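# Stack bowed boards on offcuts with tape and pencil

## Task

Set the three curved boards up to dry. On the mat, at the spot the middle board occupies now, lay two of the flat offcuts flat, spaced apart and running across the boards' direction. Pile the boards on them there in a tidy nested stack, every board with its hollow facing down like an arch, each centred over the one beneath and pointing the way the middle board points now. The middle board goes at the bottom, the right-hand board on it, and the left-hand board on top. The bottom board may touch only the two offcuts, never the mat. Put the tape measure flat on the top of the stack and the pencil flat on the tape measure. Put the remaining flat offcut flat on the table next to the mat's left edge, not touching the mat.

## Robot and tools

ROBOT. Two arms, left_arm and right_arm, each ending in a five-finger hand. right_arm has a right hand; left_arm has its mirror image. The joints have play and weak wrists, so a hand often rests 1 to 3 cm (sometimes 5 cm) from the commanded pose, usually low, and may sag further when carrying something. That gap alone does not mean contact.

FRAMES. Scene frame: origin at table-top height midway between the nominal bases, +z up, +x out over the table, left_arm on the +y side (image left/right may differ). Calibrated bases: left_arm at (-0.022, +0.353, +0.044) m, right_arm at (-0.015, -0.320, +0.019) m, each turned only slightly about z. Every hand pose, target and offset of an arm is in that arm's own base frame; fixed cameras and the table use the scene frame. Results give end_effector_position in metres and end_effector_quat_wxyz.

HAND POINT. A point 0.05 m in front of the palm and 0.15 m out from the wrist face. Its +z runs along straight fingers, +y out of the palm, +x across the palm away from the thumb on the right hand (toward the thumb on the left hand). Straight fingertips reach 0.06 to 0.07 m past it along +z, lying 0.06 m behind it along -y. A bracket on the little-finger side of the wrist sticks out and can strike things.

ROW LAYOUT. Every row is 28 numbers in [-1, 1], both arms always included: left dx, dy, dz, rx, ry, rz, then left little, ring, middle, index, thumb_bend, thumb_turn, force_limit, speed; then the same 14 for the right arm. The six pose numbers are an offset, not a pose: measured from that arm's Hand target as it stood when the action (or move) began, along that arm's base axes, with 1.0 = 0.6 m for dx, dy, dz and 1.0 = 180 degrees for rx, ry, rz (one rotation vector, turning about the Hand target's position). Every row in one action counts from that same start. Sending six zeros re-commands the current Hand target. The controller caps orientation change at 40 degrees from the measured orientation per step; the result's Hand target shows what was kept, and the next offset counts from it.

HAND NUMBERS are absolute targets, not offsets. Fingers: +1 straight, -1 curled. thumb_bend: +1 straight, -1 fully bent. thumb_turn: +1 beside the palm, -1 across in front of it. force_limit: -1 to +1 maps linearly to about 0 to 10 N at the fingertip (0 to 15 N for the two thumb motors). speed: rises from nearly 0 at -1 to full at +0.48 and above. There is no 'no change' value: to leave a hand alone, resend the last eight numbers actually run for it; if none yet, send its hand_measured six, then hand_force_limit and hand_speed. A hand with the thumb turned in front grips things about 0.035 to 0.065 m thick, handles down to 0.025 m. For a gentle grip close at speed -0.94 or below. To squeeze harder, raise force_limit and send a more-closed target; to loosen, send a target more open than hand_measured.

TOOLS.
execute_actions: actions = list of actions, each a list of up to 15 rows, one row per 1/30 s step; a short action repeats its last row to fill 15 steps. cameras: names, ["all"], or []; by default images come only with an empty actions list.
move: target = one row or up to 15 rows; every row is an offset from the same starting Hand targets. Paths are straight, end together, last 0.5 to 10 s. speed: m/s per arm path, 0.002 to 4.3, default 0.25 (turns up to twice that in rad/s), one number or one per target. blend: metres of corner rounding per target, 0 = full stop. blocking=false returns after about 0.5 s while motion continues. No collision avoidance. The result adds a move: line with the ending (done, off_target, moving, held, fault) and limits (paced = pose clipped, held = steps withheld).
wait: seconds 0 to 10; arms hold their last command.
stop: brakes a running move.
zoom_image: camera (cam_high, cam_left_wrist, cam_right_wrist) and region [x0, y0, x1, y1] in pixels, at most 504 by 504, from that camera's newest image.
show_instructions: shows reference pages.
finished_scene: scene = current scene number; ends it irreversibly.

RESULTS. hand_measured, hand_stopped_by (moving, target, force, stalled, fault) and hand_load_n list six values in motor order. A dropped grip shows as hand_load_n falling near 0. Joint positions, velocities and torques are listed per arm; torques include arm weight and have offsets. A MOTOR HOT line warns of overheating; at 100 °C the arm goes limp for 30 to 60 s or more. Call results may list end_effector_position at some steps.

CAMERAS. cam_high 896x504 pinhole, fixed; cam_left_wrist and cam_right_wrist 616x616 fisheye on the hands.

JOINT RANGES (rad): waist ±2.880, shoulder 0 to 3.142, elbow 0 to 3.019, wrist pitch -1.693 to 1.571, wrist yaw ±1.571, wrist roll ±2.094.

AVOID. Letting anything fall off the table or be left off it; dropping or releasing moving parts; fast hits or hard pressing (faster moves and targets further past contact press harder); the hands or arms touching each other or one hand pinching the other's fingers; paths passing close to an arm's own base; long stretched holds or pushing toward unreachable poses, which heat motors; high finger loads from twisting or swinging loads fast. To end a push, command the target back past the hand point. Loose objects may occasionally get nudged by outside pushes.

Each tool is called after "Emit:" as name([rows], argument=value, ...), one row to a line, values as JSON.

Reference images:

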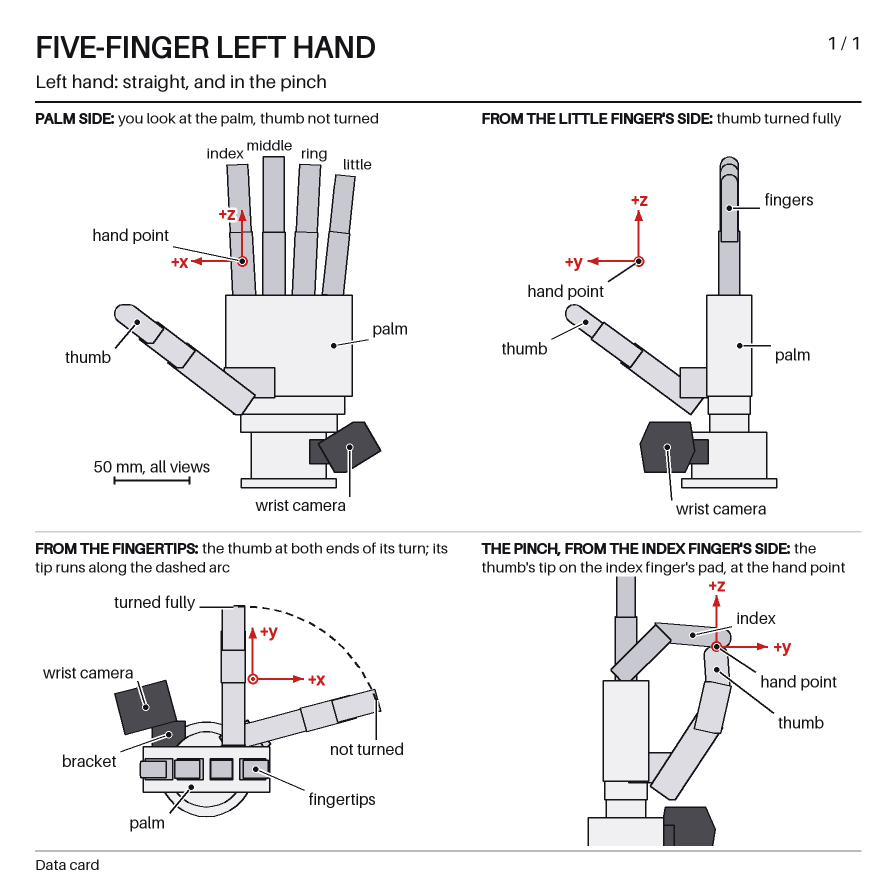

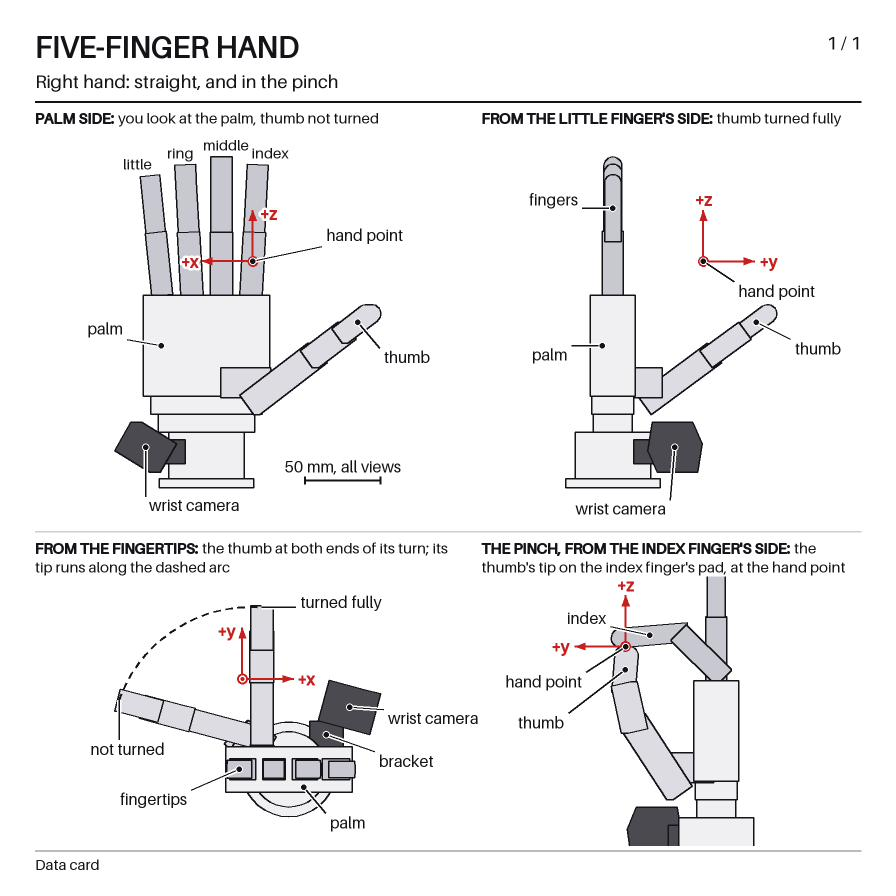

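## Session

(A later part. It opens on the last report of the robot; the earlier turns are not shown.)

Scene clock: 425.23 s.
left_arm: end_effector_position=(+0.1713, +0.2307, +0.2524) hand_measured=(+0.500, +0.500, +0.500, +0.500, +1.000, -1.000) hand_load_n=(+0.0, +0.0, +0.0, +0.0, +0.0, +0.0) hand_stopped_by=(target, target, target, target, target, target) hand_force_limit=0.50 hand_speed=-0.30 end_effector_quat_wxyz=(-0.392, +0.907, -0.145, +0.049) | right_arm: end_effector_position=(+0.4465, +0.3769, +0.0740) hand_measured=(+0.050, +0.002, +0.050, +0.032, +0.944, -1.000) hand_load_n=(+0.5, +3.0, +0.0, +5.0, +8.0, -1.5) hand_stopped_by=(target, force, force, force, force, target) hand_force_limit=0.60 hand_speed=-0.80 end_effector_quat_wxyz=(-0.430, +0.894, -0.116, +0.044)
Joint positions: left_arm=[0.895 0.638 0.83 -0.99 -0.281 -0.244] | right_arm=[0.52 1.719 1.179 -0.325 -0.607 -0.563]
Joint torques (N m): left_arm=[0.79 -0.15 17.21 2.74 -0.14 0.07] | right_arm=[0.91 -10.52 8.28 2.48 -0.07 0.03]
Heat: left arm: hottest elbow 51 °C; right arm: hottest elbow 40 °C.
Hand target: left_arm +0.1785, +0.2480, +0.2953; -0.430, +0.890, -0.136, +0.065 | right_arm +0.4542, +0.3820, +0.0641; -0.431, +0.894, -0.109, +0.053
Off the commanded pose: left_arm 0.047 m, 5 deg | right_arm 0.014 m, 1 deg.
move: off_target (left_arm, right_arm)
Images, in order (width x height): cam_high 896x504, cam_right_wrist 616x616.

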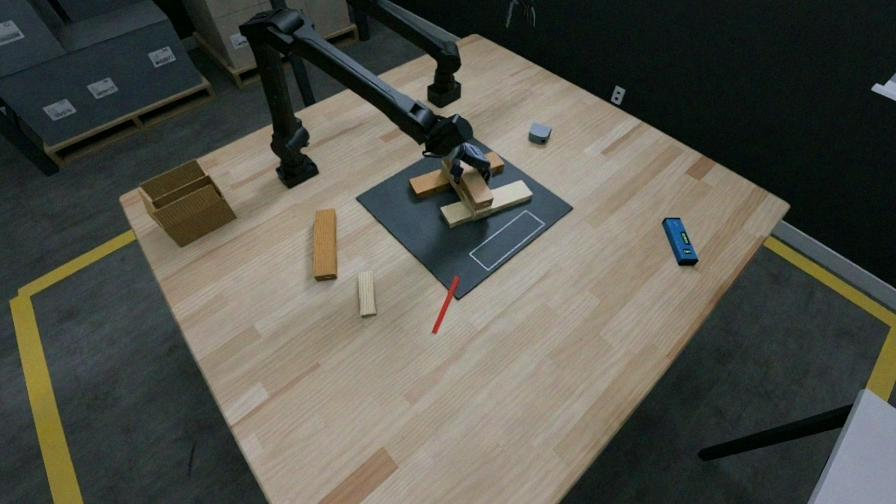

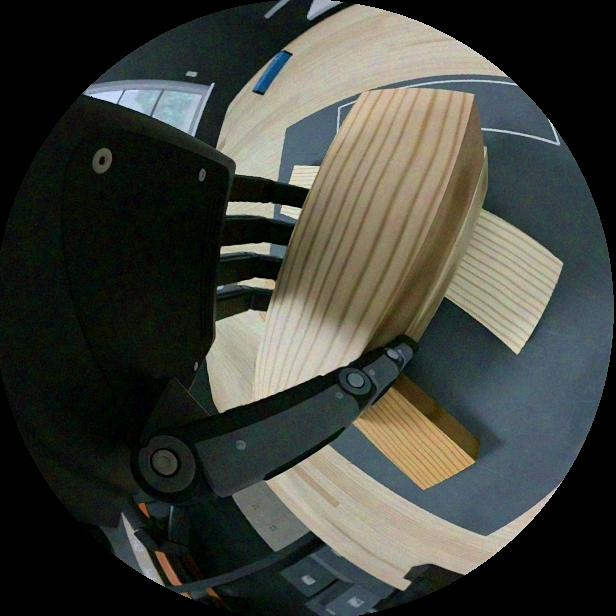

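Emit:
zoom_image(camera="cam_high", region=[435, 150, 505, 220])

Emit:
zoom_image(camera="cam_right_wrist", region=[240, 70, 560, 390])

Scaled by 7.200 from the camera's 896x504 image, which has a finer 1280x720 frame.

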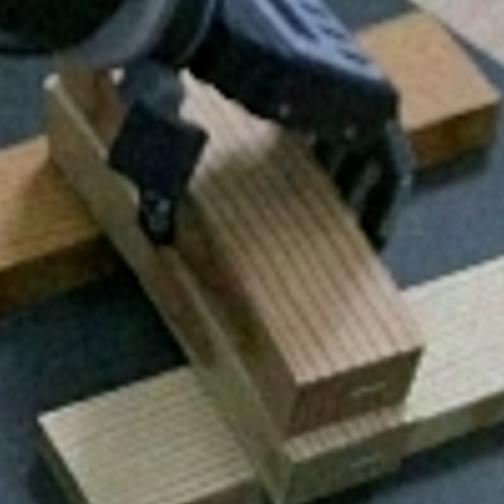

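Scaled by 1.575 from the camera's 616x616 image, which has a finer 880x880 frame.

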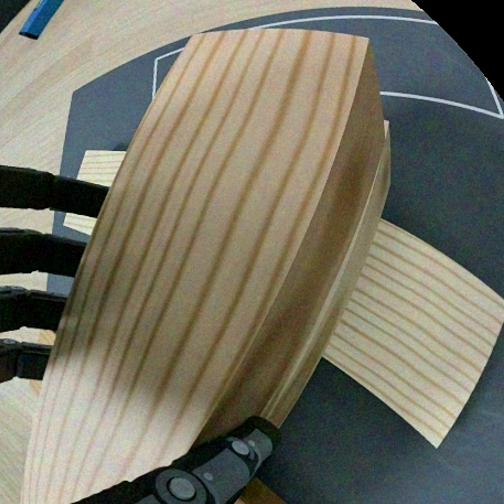

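Emit:
move(target=[0, 0, 0, 0, 0, 0, 0.5, 0.5, 0.5, 0.5, 1, -1, 0.5, -0.3, -0.003, -0.004, 0.0, 0, 0, 0.0, 0.12, 0.08, 0.1, 0.1, 0.97, -1, 0.6, -0.9], speed=0.05, cameras=["cam_right_wrist", "cam_high"])

Emit:
zoom_image(camera="cam_high", region=[435, 150, 505, 220])

Scene clock: 436.67 s.
left_arm: end_effector_position=(+0.1713, +0.2307, +0.2524) hand_measured=(+0.500, +0.500, +0.500, +0.500, +1.000, -1.000) hand_load_n=(+0.0, +0.0, -0.5, +0.0, +0.0, +0.0) hand_stopped_by=(target, target, target, target, target, target) hand_force_limit=0.50 hand_speed=-0.30 end_effector_quat_wxyz=(-0.392, +0.907, -0.145, +0.049) | right_arm: end_effector_position=(+0.4469, +0.3734, +0.0628) hand_measured=(+0.120, +0.080, +0.100, +0.100, +0.970, -1.000) hand_load_n=(+0.0, +0.0, +0.0, +0.0, +0.0, +0.0) hand_stopped_by=(target, target, target, target, target, target) hand_force_limit=0.60 hand_speed=-0.90 end_effector_quat_wxyz=(-0.424, +0.896, -0.121, +0.043)
Joint positions: left_arm=[0.895 0.638 0.83 -0.99 -0.281 -0.244] | right_arm=[0.517 1.733 1.169 -0.315 -0.598 -0.563]
Joint torques (N m): left_arm=[0.62 0.09 17.1 2.81 -0.15 0.1] | right_arm=[0.73 -11.81 8.42 2.17 -0.2 0.01]
Heat: left arm: hottest elbow 51 °C; right arm: hottest elbow 40 °C.
Hand target: left_arm +0.1785, +0.2480, +0.2953; -0.430, +0.890, -0.136, +0.065 | right_arm +0.4524, +0.3796, +0.0641; -0.431, +0.894, -0.109, +0.053
Off the commanded pose: left_arm 0.047 m, 5 deg | right_arm 0.008 m, 2 deg.
move: off_target (left_arm)
Images, in order (width x height): cam_high 896x504, cam_right_wrist 616x616.

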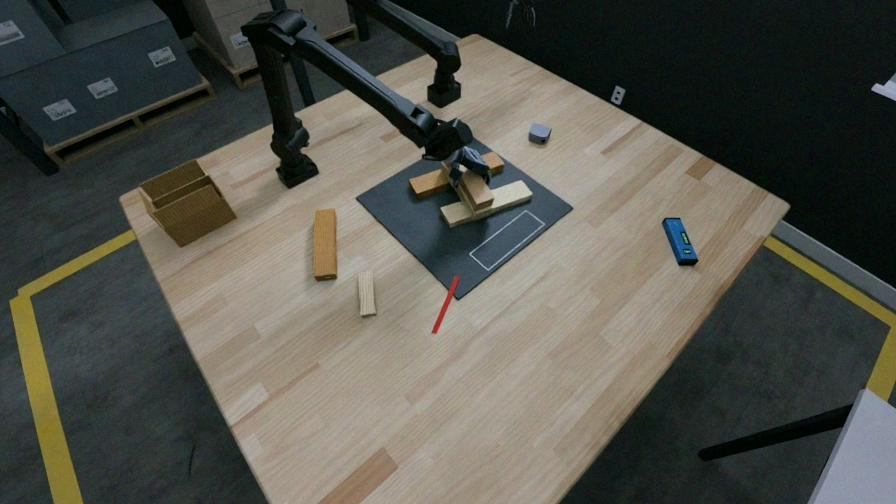

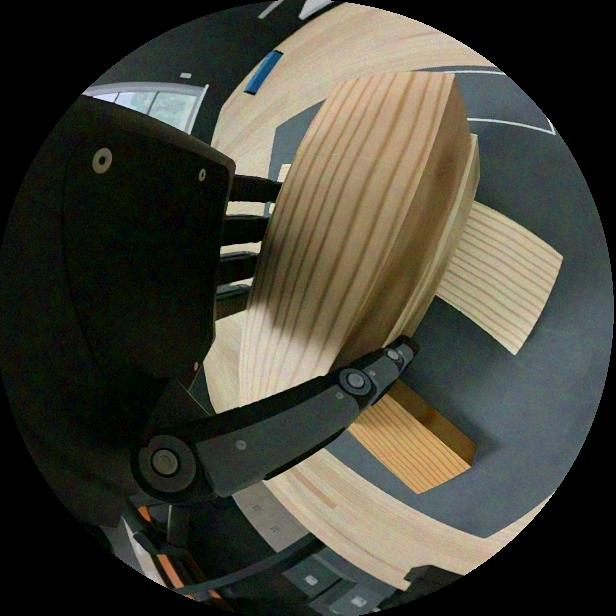

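Scaled by 7.200 from the camera's 896x504 image, which has a finer 1280x720 frame.

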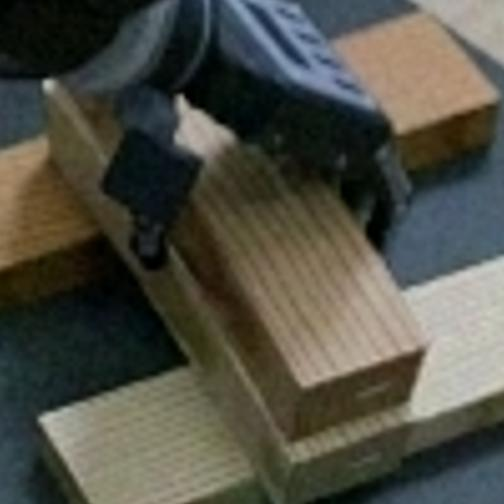

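Emit:
zoom_image(camera="cam_right_wrist", region=[330, 50, 500, 370])

Emit:
zoom_image(camera="cam_high", region=[455, 170, 505, 220])

Scaled by 1.575 from the camera's 616x616 image, which has a finer 880x880 frame.

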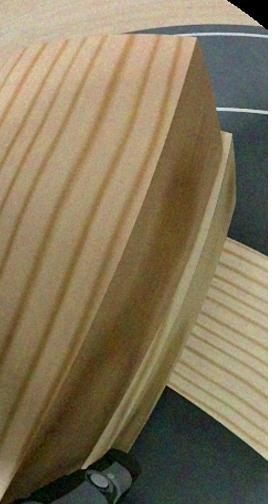

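Scaled by 10.080 from the camera's 896x504 image, which has a finer 1280x720 frame.

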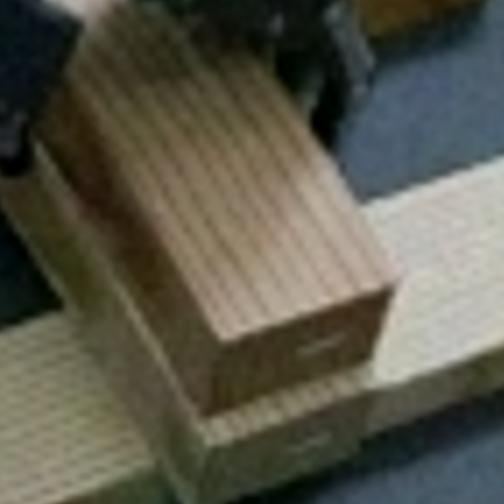

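Emit:
move([
  [0, 0, 0, 0, 0, 0, 0.5, 0.5, 0.5, 0.5, 1, -1, 0.5, -0.3, -0.003, -0.004, 0.005, 0, 0, 0.0, 0.5, 0.5, 0.5, 0.5, 1, -1, 0.6, -0.6],
  [0, 0, 0, 0, 0, 0, 0.5, 0.5, 0.5, 0.5, 1, -1, 0.5, -0.3, 0.02, 0.015, 0.18, 0, 0, 0.0, 0.5, 0.5, 0.5, 0.5, 1, -1, 0.6, -0.6],
], speed=[0.05, 0.1], cameras=["cam_right_wrist", "cam_high"])

Emit:
zoom_image(camera="cam_right_wrist", region=[260, 100, 560, 400])

Scene clock: 445.93 s.
left_arm: end_effector_position=(+0.1713, +0.2307, +0.2524) hand_measured=(+0.500, +0.500, +0.500, +0.500, +1.000, -1.000) hand_load_n=(+0.0, +0.0, +0.0, +0.0, +0.0, +0.0) hand_stopped_by=(target, target, target, target, target, target) hand_force_limit=0.50 hand_speed=-0.30 end_effector_quat_wxyz=(-0.392, +0.907, -0.145, +0.049) | right_arm: end_effector_position=(+0.4488, +0.3745, +0.1275) hand_measured=(+0.500, +0.500, +0.500, +0.500, +1.000, -1.000) hand_load_n=(+0.0, +0.0, +0.0, +0.0, +0.0, +0.0) hand_stopped_by=(target, target, target, target, target, target) hand_force_limit=0.60 hand_speed=-0.60 end_effector_quat_wxyz=(-0.408, +0.903, -0.132, +0.022)
Joint positions: left_arm=[0.895 0.638 0.83 -0.99 -0.281 -0.244] | right_arm=[0.517 1.687 1.314 -0.565 -0.598 -0.563]
Joint torques (N m): left_arm=[0.85 -0.26 17.11 2.76 -0.08 0.11] | right_arm=[1.03 -14.68 13.71 0.88 -0.19 0.05]
Heat: left arm: hottest elbow 51 °C; right arm: hottest elbow 40 °C.
Hand target: left_arm +0.1785, +0.2480, +0.2953; -0.430, +0.890, -0.136, +0.065 | right_arm +0.4644, +0.3886, +0.1721; -0.431, +0.894, -0.109, +0.053
Off the commanded pose: left_arm 0.047 m, 5 deg | right_arm 0.049 m, 5 deg.
move: off_target (left_arm, right_arm)
Images, in order (width x height): cam_high 896x504, cam_right_wrist 616x616.

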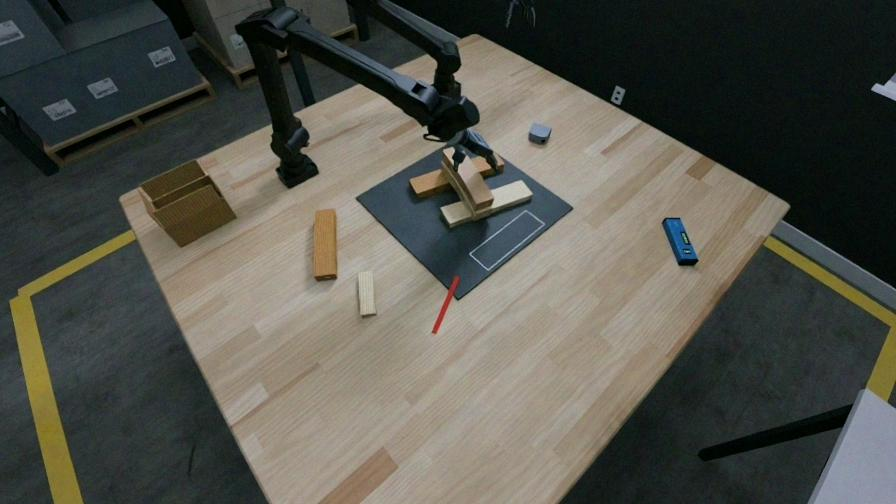

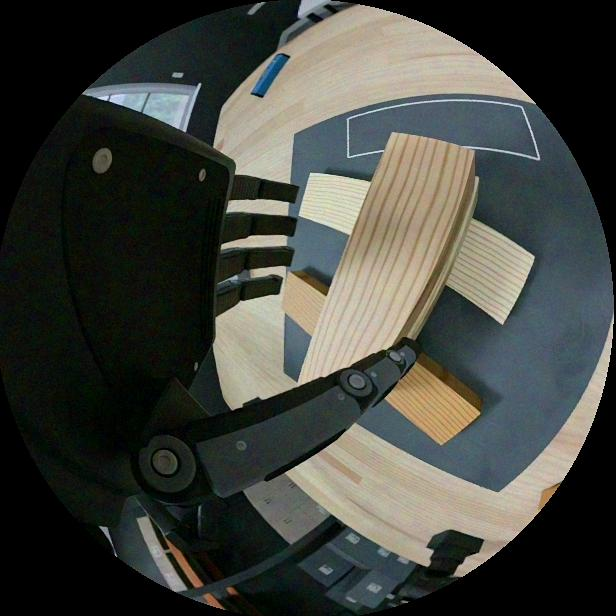

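Scaled by 1.680 from the camera's 616x616 image, which has a finer 880x880 frame.

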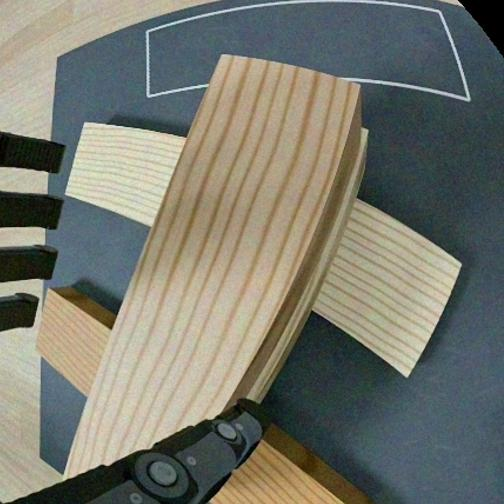

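Emit:
move(target=[0, 0, 0, 0, 0, 0, 0.5, 0.5, 0.5, 0.5, 1, -1, 0.5, -0.3, -0.18, -0.65, 0.05, 0, 0, -0.083, 0.6, 0.6, 0.6, 0.6, 1, -1, 0.6, -0.6], speed=0.3, cameras=["cam_right_wrist", "cam_high"])

Emit:
zoom_image(camera="cam_high", region=[420, 130, 520, 230])

Scene clock: 449.80 s.
left_arm: end_effector_position=(+0.1713, +0.2307, +0.2524) hand_measured=(+0.500, +0.500, +0.500, +0.500, +1.000, -1.000) hand_load_n=(+0.0, +0.0, +0.0, +0.0, +0.0, +0.0) hand_stopped_by=(target, target, target, target, target, target) hand_force_limit=0.50 hand_speed=-0.30 end_effector_quat_wxyz=(-0.392, +0.907, -0.145, +0.049) | right_arm: end_effector_position=(+0.3379, +0.0082, +0.1824) hand_measured=(+0.600, +0.600, +0.600, +0.600, +1.000, -1.000) hand_load_n=(+0.0, +0.0, +0.0, +0.0, +0.0, +0.0) hand_stopped_by=(target, target, target, target, target, target) hand_force_limit=0.60 hand_speed=-0.60 end_effector_quat_wxyz=(-0.420, +0.872, -0.237, +0.083)
Joint positions: left_arm=[0.895 0.638 0.83 -0.99 -0.281 -0.244] | right_arm=[-0.328 1.213 0.987 -1.184 -0.874 -1.293]
Joint torques (N m): left_arm=[0.85 -0.21 17.06 2.73 -0.11 0.11] | right_arm=[-0.38 -5.13 13.23 0.2 -0.69 -0.02]
Heat: left arm: hottest elbow 51 °C; right arm: hottest elbow 41 °C.
Hand target: left_arm +0.1785, +0.2480, +0.2953; -0.430, +0.890, -0.136, +0.065 | right_arm +0.3564, -0.0014, +0.2021; -0.421, +0.872, -0.224, +0.109
Off the commanded pose: left_arm 0.047 m, 5 deg | right_arm 0.029 m, 3 deg.
move: off_target (left_arm, right_arm)
Images, in order (width x height): cam_high 896x504, cam_right_wrist 616x616.

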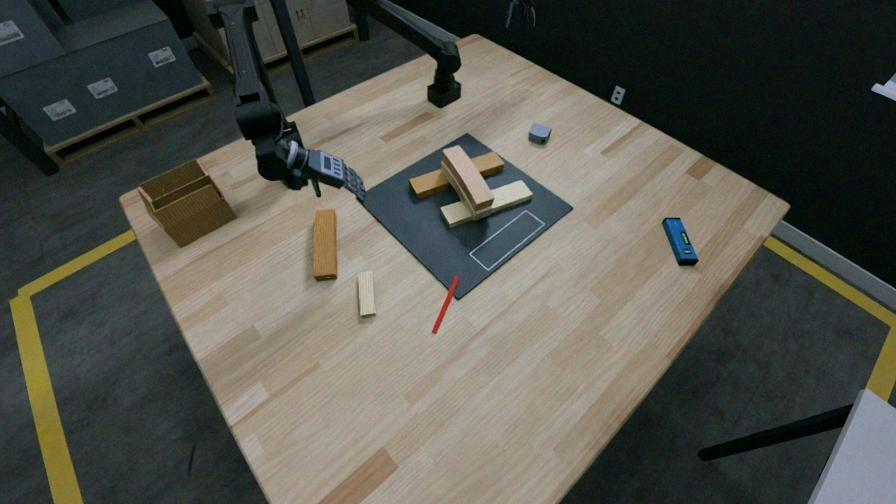

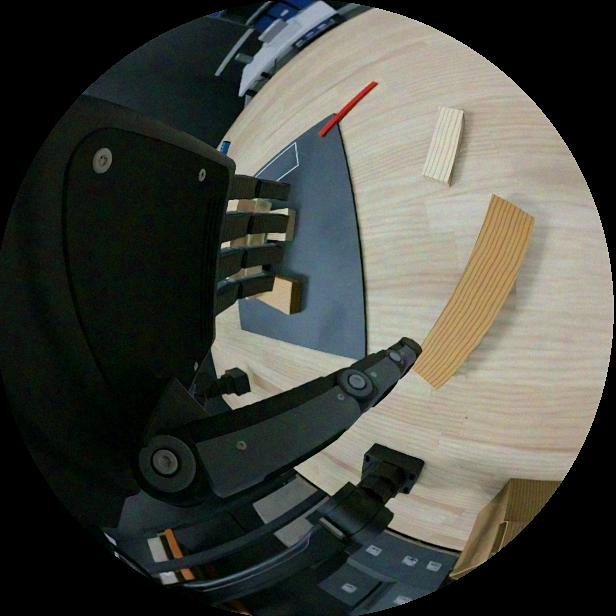

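Scaled by 5.040 from the camera's 896x504 image, which has a finer 1280x720 frame.

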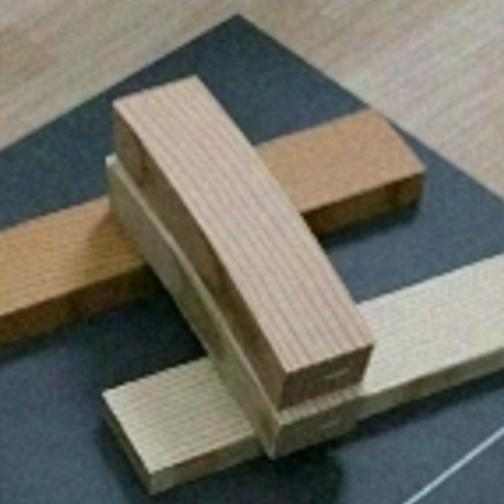

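Emit:
move([
  [0, 0, 0, 0, 0, 0, 0.5, 0.5, 0.5, 0.5, 1, -1, 0.5, -0.3, 0.173, 0.647, -0.062, 0, 0, 0.083, 0.6, 0.6, 0.6, 0.6, 1, -1, 0.6, -0.6],
  [0, 0, 0, 0, 0, 0, 0.5, 0.5, 0.5, 0.5, 1, -1, 0.5, -0.3, 0.166, 0.642, -0.165, 0, 0, 0.083, 0.6, 0.6, 0.6, 0.6, 1, -1, 0.6, -0.6],
], speed=[0.25, 0.08], cameras=["cam_right_wrist", "cam_high"])

Scene clock: 458.97 s.
left_arm: end_effector_position=(+0.1713, +0.2307, +0.2524) hand_measured=(+0.500, +0.500, +0.500, +0.500, +1.000, -1.000) hand_load_n=(+0.0, +0.0, +0.0, +0.0, +0.0, +0.0) hand_stopped_by=(target, target, target, target, target, target) hand_force_limit=0.50 hand_speed=-0.30 end_effector_quat_wxyz=(-0.392, +0.907, -0.145, +0.049) | right_arm: end_effector_position=(+0.4493, +0.3776, +0.0983) hand_measured=(+0.600, +0.600, +0.600, +0.600, +1.000, -1.000) hand_load_n=(+0.0, +0.0, -0.5, +0.0, +0.0, +0.0) hand_stopped_by=(target, target, target, target, target, target) hand_force_limit=0.60 hand_speed=-0.60 end_effector_quat_wxyz=(-0.423, +0.898, -0.111, +0.044)
Joint positions: left_arm=[0.895 0.638 0.83 -0.99 -0.281 -0.244] | right_arm=[0.523 1.698 1.231 -0.416 -0.598 -0.582]
Joint torques (N m): left_arm=[1.14 0.21 17.11 2.81 -0.11 0.1] | right_arm=[0.85 -11.93 8.98 2.21 -0.18 0.2]
Heat: left arm: hottest elbow 51 °C; right arm: hottest elbow 41 °C.
Hand target: left_arm +0.1785, +0.2480, +0.2953; -0.430, +0.890, -0.136, +0.065 | right_arm +0.4560, +0.3838, +0.1031; -0.431, +0.894, -0.109, +0.053
Off the commanded pose: left_arm 0.047 m, 5 deg | right_arm 0.010 m, 2 deg.
move: off_target (left_arm)
Images, in order (width x height): cam_high 896x504, cam_right_wrist 616x616.

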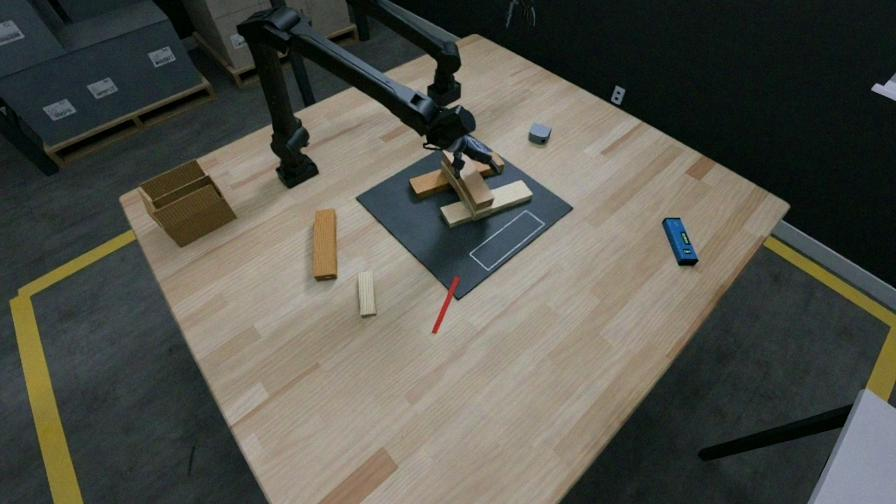

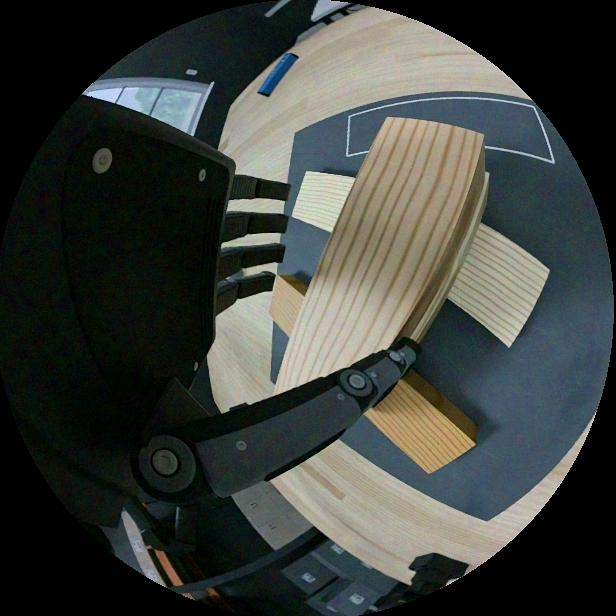

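Emit:
move([
  [0, 0, 0, 0, 0, 0, 0.5, 0.5, 0.5, 0.5, 1, -1, 0.5, -0.3, -0.003, -0.032, 0.0, 0, 0, 0.0, 0.6, 0.6, 0.6, 0.6, 1, -1, 0.6, -0.6],
  [0, 0, 0, 0, 0, 0, 0.5, 0.5, 0.5, 0.5, 1, -1, 0.5, -0.3, -0.003, -0.032, -0.036, 0, 0, 0.0, 0.6, 0.6, 0.6, 0.6, 1, -1, 0.6, -0.6],
], speed=[0.1, 0.05], cameras=["cam_right_wrist", "cam_high"])

Scene clock: 462.70 s.
left_arm: end_effector_position=(+0.1713, +0.2307, +0.2524) hand_measured=(+0.500, +0.500, +0.500, +0.500, +1.000, -1.000) hand_load_n=(+0.0, +0.0, +0.0, +0.0, +0.0, +0.0) hand_stopped_by=(target, target, target, target, target, target) hand_force_limit=0.50 hand_speed=-0.30 end_effector_quat_wxyz=(-0.392, +0.907, -0.145, +0.049) | right_arm: end_effector_position=(+0.4405, +0.3675, +0.0788) hand_measured=(+0.600, +0.600, +0.600, +0.600, +1.000, -1.000) hand_load_n=(+0.0, +0.0, +0.0, +0.0, +0.0, +0.0) hand_stopped_by=(target, target, target, target, target, target) hand_force_limit=0.60 hand_speed=-0.60 end_effector_quat_wxyz=(-0.422, +0.898, -0.115, +0.039)
Joint positions: left_arm=[0.895 0.638 0.83 -0.99 -0.281 -0.244] | right_arm=[0.512 1.698 1.174 -0.371 -0.608 -0.585]
Joint torques (N m): left_arm=[0.73 -0.09 17.28 2.78 -0.1 0.1] | right_arm=[-0.38 -11.52 8.51 2.15 -0.45 -0.03]
Heat: left arm: hottest elbow 51 °C; right arm: hottest elbow 41 °C.
Hand target: left_arm +0.1785, +0.2480, +0.2953; -0.430, +0.890, -0.136, +0.065 | right_arm +0.4542, +0.3646, +0.0815; -0.431, +0.894, -0.109, +0.053
Off the commanded pose: left_arm 0.047 m, 5 deg | right_arm 0.014 m, 2 deg.
move: off_target (left_arm, right_arm)
Images, in order (width x height): cam_high 896x504, cam_right_wrist 616x616.

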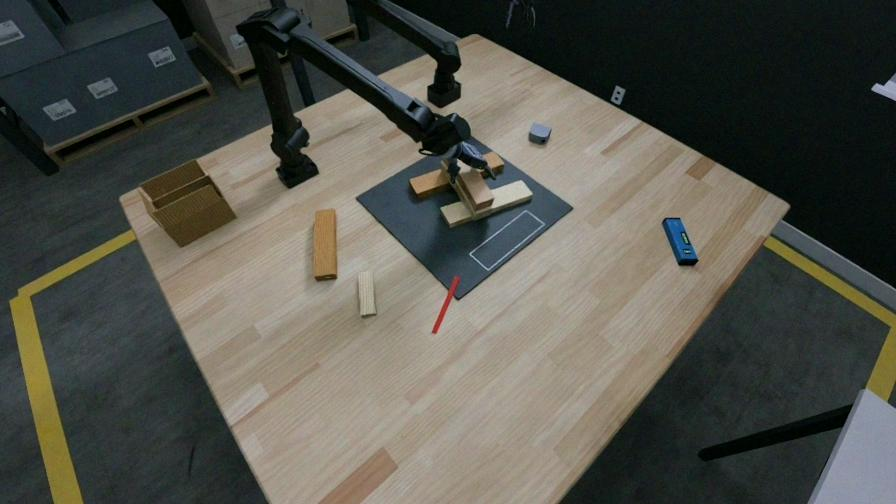

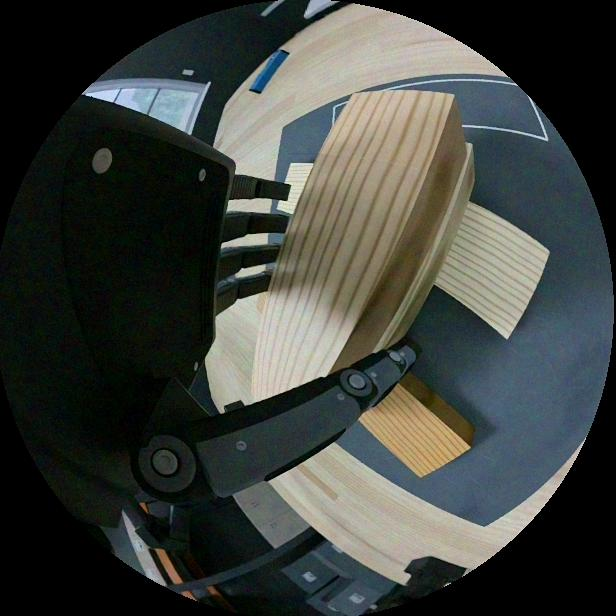

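Emit:
move([
  [0, 0, 0, 0, 0, 0, 0.5, 0.5, 0.5, 0.5, 1, -1, 0.5, -0.3, -0.01, 0.003, 0.0, 0, 0, 0, 0.1, 0.05, 0.05, 0.05, 1, -1, -0.4, -0.85],
  [0, 0, 0, 0, 0, 0, 0.5, 0.5, 0.5, 0.5, 1, -1, 0.5, -0.3, -0.01, 0.003, 0.0, 0, 0, 0, 0.1, 0.05, 0.05, 0.05, 0.3, -1, 0.5, -0.85],
], speed=0.06, cameras=["cam_right_wrist", "cam_high"])

Emit:
zoom_image(camera="cam_high", region=[420, 130, 520, 230])

Scene clock: 467.33 s.
left_arm: end_effector_position=(+0.1713, +0.2307, +0.2524) hand_measured=(+0.500, +0.500, +0.500, +0.500, +1.000, -1.000) hand_load_n=(+0.0, +0.0, +0.0, +0.0, +0.0, +0.0) hand_stopped_by=(target, target, target, target, target, target) hand_force_limit=0.50 hand_speed=-0.30 end_effector_quat_wxyz=(-0.392, +0.907, -0.145, +0.049) | right_arm: end_effector_position=(+0.4382, +0.3652, +0.0736) hand_measured=(+0.100, +0.050, +0.052, +0.050, +0.902, -1.000) hand_load_n=(+0.0, +0.0, +16.5, +2.0, +11.0, +1.5) hand_stopped_by=(target, target, target, target, force, target) hand_force_limit=0.50 hand_speed=-0.85 end_effector_quat_wxyz=(-0.422, +0.898, -0.116, +0.039)
Joint positions: left_arm=[0.895 0.638 0.83 -0.99 -0.281 -0.244] | right_arm=[0.511 1.698 1.159 -0.358 -0.608 -0.585]
Joint torques (N m): left_arm=[0.97 0.21 17.18 2.76 -0.15 0.07] | right_arm=[0.03 -12.22 8.51 2.02 -0.25 0.06]
Heat: left arm: hottest elbow 51 °C; right arm: hottest elbow 41 °C.
Hand target: left_arm +0.1785, +0.2480, +0.2953; -0.430, +0.890, -0.136, +0.065 | right_arm +0.4482, +0.3664, +0.0815; -0.431, +0.894, -0.109, +0.053
Off the commanded pose: left_arm 0.047 m, 5 deg | right_arm 0.013 m, 2 deg.
move: off_target (left_arm, right_arm); target 2's new numbers were sent with right_arm's hand 0.012 m and 2 deg from that target
Images, in order (width x height): cam_high 896x504, cam_right_wrist 616x616.

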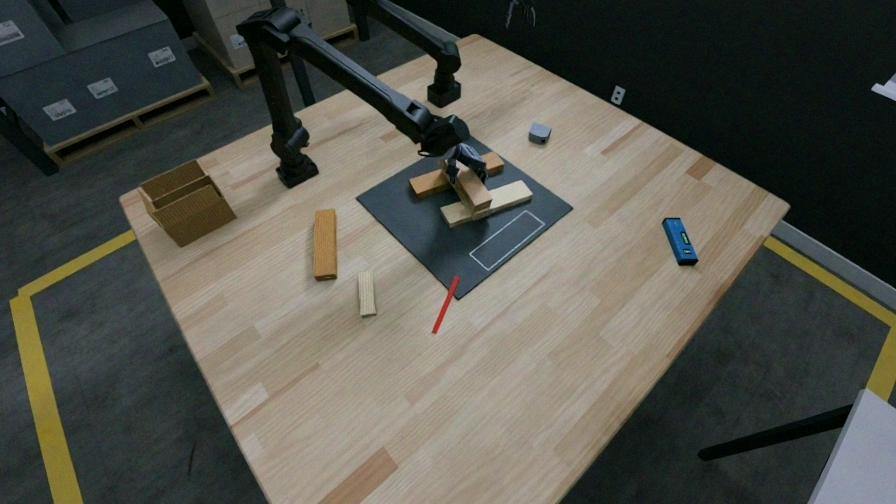

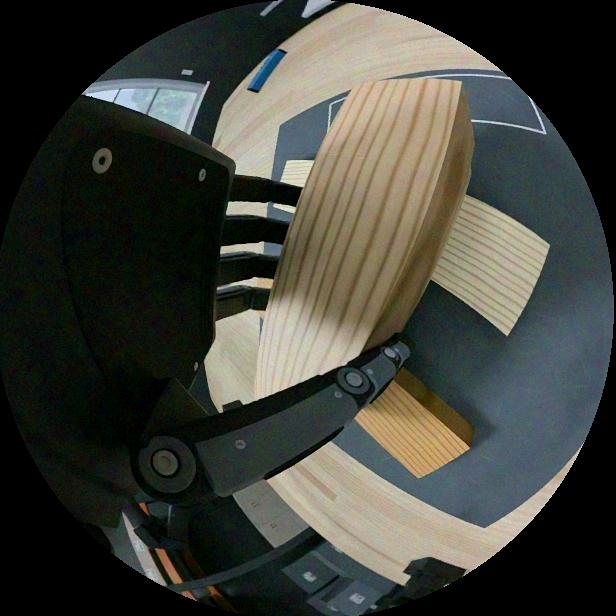

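Scaled by 5.040 from the camera's 896x504 image, which has a finer 1280x720 frame.

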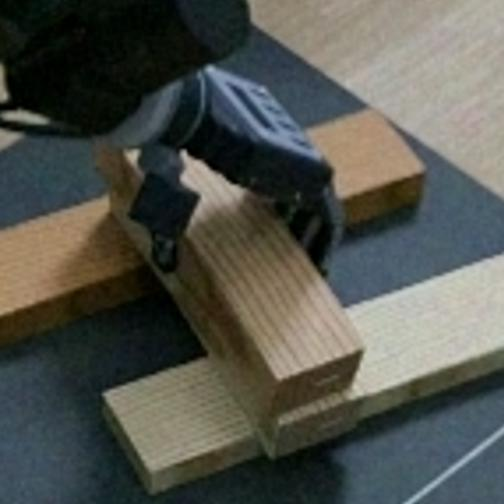

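Emit:
move([
  [0, 0, 0, 0, 0, 0, 0.5, 0.5, 0.5, 0.5, 1, -1, 0.5, -0.3, 0.0143, 0.0037, 0.08, 0, 0, 0, 0.1, 0.05, 0.05, 0.05, 0.3, -1, 0.5, -0.85],
  [0, 0, 0, 0, 0, 0, 0.5, 0.5, 0.5, 0.5, 1, -1, 0.5, -0.3, 0.0143, 0.0037, -0.01, 0, 0, 0, 0.1, 0.05, 0.05, 0.05, 0.3, -1, 0.5, -0.85],
], speed=0.05, cameras=["cam_right_wrist", "cam_high"])

Emit:
zoom_image(camera="cam_high", region=[420, 130, 520, 230])

Scene clock: 471.93 s.
left_arm: end_effector_position=(+0.1713, +0.2307, +0.2524) hand_measured=(+0.500, +0.500, +0.500, +0.500, +1.000, -1.000) hand_load_n=(+0.0, +0.0, +0.0, -0.5, +0.0, +0.0) hand_stopped_by=(target, target, target, target, target, target) hand_force_limit=0.50 hand_speed=-0.30 end_effector_quat_wxyz=(-0.392, +0.907, -0.145, +0.049) | right_arm: end_effector_position=(+0.4401, +0.3680, +0.0737) hand_measured=(+0.100, +0.050, +0.052, +0.050, +0.904, -1.000) hand_load_n=(+0.0, +0.0, +16.0, +1.0, +11.0, +1.5) hand_stopped_by=(target, target, target, target, force, target) hand_force_limit=0.50 hand_speed=-0.85 end_effector_quat_wxyz=(-0.422, +0.899, -0.112, +0.035)
Joint positions: left_arm=[0.895 0.638 0.83 -0.99 -0.281 -0.244] | right_arm=[0.512 1.709 1.174 -0.368 -0.615 -0.591]
Joint torques (N m): left_arm=[0.79 -0.21 17.22 2.74 -0.08 0.09] | right_arm=[-0.21 -11.16 8.87 2.62 -0.18 0.08]
Heat: left arm: hottest elbow 51 °C; right arm: hottest elbow 41 °C.
Hand target: left_arm +0.1785, +0.2480, +0.2953; -0.430, +0.890, -0.136, +0.065 | right_arm +0.4568, +0.3687, +0.0755; -0.431, +0.894, -0.109, +0.053
Off the commanded pose: left_arm 0.047 m, 5 deg | right_arm 0.017 m, 2 deg.
move: off_target (left_arm, right_arm)
Images, in order (width x height): cam_high 896x504, cam_right_wrist 616x616.

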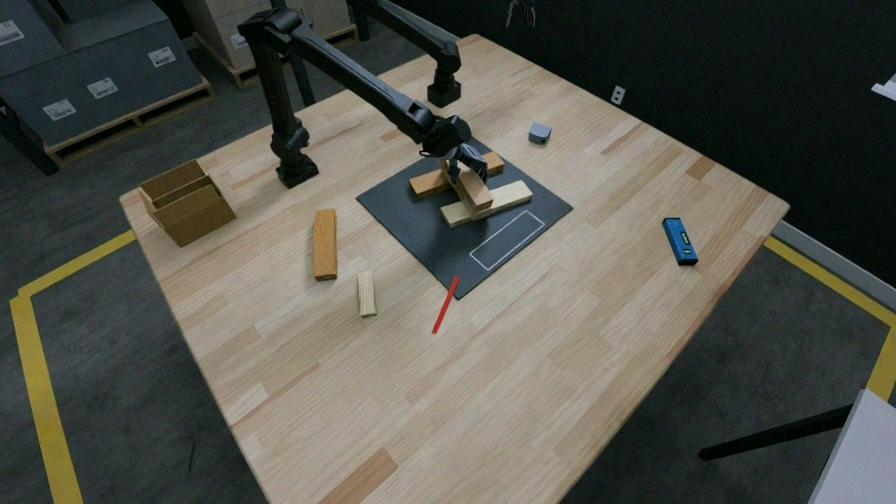

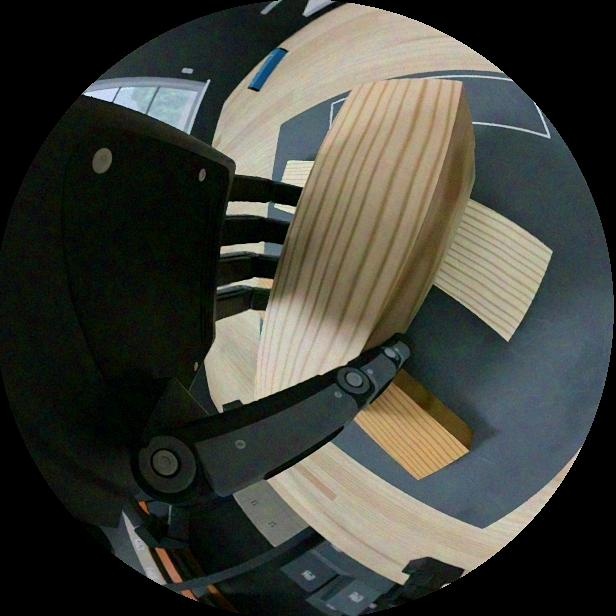

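Scaled by 5.040 from the camera's 896x504 image, which has a finer 1280x720 frame.

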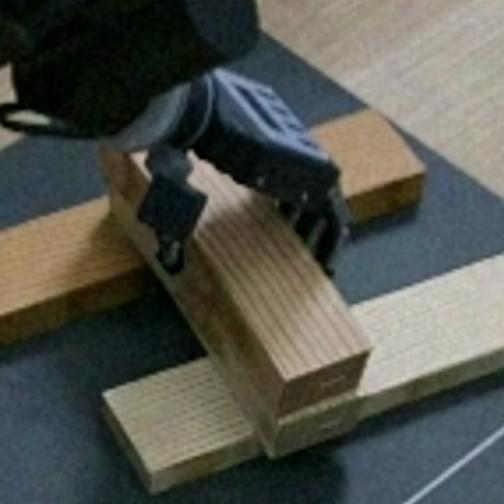

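Emit:
move([
  [0, 0, 0, 0, 0, 0, 0.5, 0.5, 0.5, 0.5, 1, -1, 0.5, -0.3, 0.004, -0.01, 0.1, 0, 0, 0, 0.1, 0.05, 0.05, 0.05, 0.3, -1, 0.5, -0.85],
  [0, 0, 0, 0, 0, 0, 0.5, 0.5, 0.5, 0.5, 1, -1, 0.5, -0.3, 0.004, -0.01, 0.015, 0, 0, 0, 0.1, 0.05, 0.05, 0.05, 0.3, -1, 0.5, -0.85],
], speed=0.06, cameras=["cam_high"])

Emit:
zoom_image(camera="cam_high", region=[420, 130, 520, 230])

Scene clock: 476.07 s.
left_arm: end_effector_position=(+0.1713, +0.2307, +0.2524) hand_measured=(+0.500, +0.500, +0.500, +0.500, +1.000, -1.000) hand_load_n=(-0.5, +0.0, +0.0, +0.0, +0.0, +0.0) hand_stopped_by=(target, target, target, target, target, target) hand_force_limit=0.50 hand_speed=-0.30 end_effector_quat_wxyz=(-0.392, +0.907, -0.145, +0.049) | right_arm: end_effector_position=(+0.4391, +0.3624, +0.0749) hand_measured=(+0.100, +0.050, +0.052, +0.050, +0.904, -1.000) hand_load_n=(+0.0, +0.0, +15.0, +1.0, +11.5, +1.5) hand_stopped_by=(target, target, target, target, force, target) hand_force_limit=0.50 hand_speed=-0.85 end_effector_quat_wxyz=(-0.417, +0.902, -0.112, +0.030)
Joint positions: left_arm=[0.895 0.638 0.83 -0.99 -0.281 -0.244] | right_arm=[0.505 1.706 1.18 -0.401 -0.619 -0.606]
Joint torques (N m): left_arm=[0.44 -0.21 17.2 2.85 -0.12 0.08] | right_arm=[-0.56 -11.93 9.25 2.63 -0.31 0.11]
Heat: left arm: hottest elbow 52 °C; right arm: hottest elbow 41 °C.
Hand target: left_arm +0.1785, +0.2480, +0.2953; -0.430, +0.890, -0.136, +0.065 | right_arm +0.4592, +0.3627, +0.0845; -0.431, +0.894, -0.109, +0.053
Off the commanded pose: left_arm 0.047 m, 5 deg | right_arm 0.022 m, 3 deg.
move: off_target (left_arm, right_arm)
Images, in order (width x height): cam_high 896x504.

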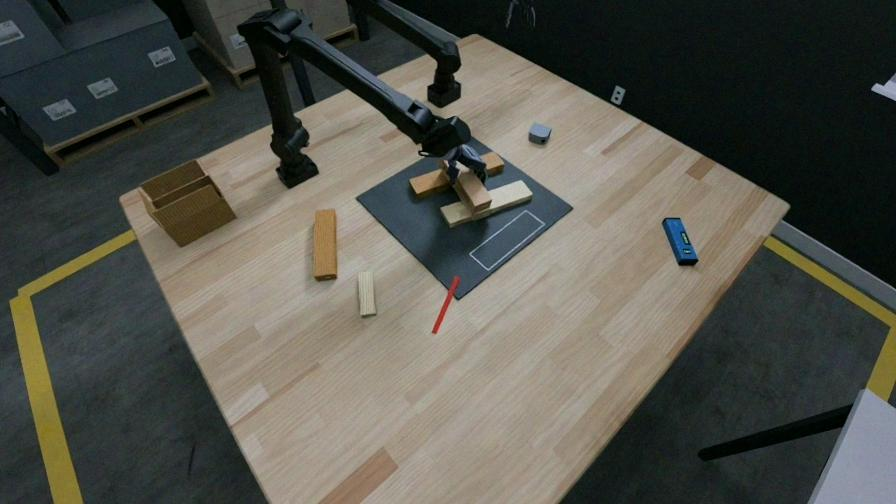

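Scaled by 5.040 from the camera's 896x504 image, which has a finer 1280x720 frame.

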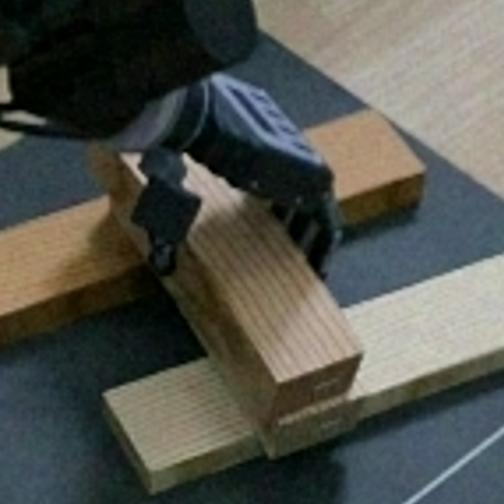

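Emit:
move([
  [0, 0, 0, 0, 0, 0, 0.5, 0.5, 0.5, 0.5, 1, -1, 0.5, -0.3, 0.028, -0.003, 0.09, 0, 0, 0, 0.1, 0.05, 0.05, 0.05, 0.3, -1, 0.5, -0.85],
  [0, 0, 0, 0, 0, 0, 0.5, 0.5, 0.5, 0.5, 1, -1, 0.5, -0.3, 0.025, -0.003, -0.02, 0, 0, 0, 0.1, 0.05, 0.05, 0.05, 0.3, -1, 0.5, -0.85],
], speed=0.06, cameras=["cam_high"])

Emit:
zoom_image(camera="cam_high", region=[420, 130, 520, 230])

Scene clock: 480.37 s.
left_arm: end_effector_position=(+0.1713, +0.2307, +0.2524) hand_measured=(+0.500, +0.500, +0.500, +0.500, +1.000, -1.000) hand_load_n=(+0.0, +0.0, +0.0, +0.0, +0.0, +0.0) hand_stopped_by=(target, target, target, target, target, target) hand_force_limit=0.50 hand_speed=-0.30 end_effector_quat_wxyz=(-0.392, +0.907, -0.145, +0.049) | right_arm: end_effector_position=(+0.4566, +0.3624, +0.0730) hand_measured=(+0.100, +0.050, +0.052, +0.050, +0.904, -1.000) hand_load_n=(+0.0, +0.0, +15.0, +1.5, +11.5, +1.0) hand_stopped_by=(target, target, target, target, force, target) hand_force_limit=0.50 hand_speed=-0.85 end_effector_quat_wxyz=(-0.424, +0.898, -0.112, +0.035)
Joint positions: left_arm=[0.895 0.638 0.83 -0.99 -0.281 -0.244] | right_arm=[0.486 1.738 1.212 -0.39 -0.635 -0.614]
Joint torques (N m): left_arm=[0.91 0.15 17.33 2.88 -0.1 0.07] | right_arm=[-0.5 -11.46 8.83 2.61 -0.17 0.05]
Heat: left arm: hottest elbow 52 °C; right arm: hottest elbow 41 °C.
Hand target: left_arm +0.1785, +0.2480, +0.2953; -0.430, +0.890, -0.136, +0.065 | right_arm +0.4742, +0.3609, +0.0725; -0.431, +0.894, -0.109, +0.053
Off the commanded pose: left_arm 0.047 m, 5 deg | right_arm 0.018 m, 2 deg.
move: off_target (left_arm, right_arm)
Images, in order (width x height): cam_high 896x504.

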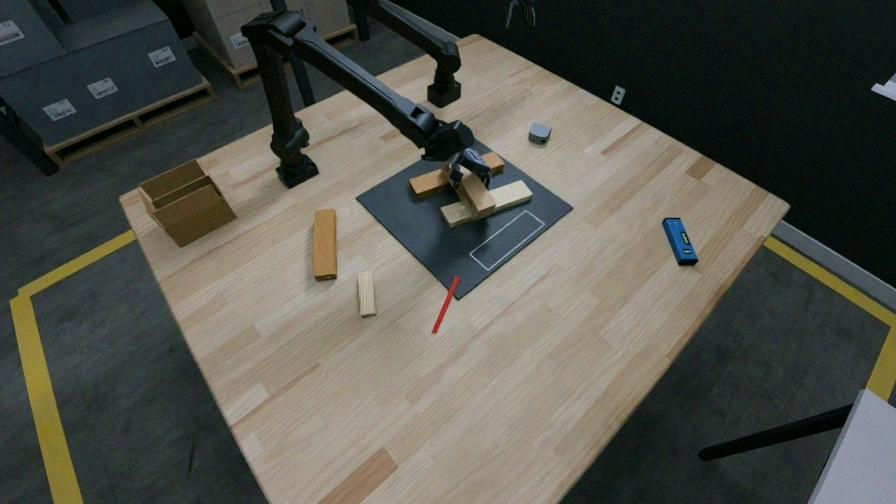

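Scaled by 5.040 from the camera's 896x504 image, which has a finer 1280x720 frame.

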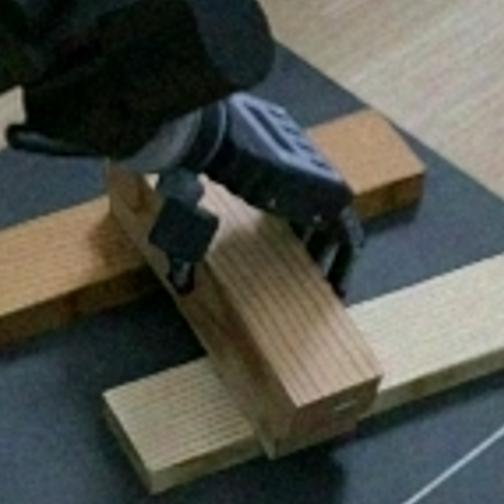

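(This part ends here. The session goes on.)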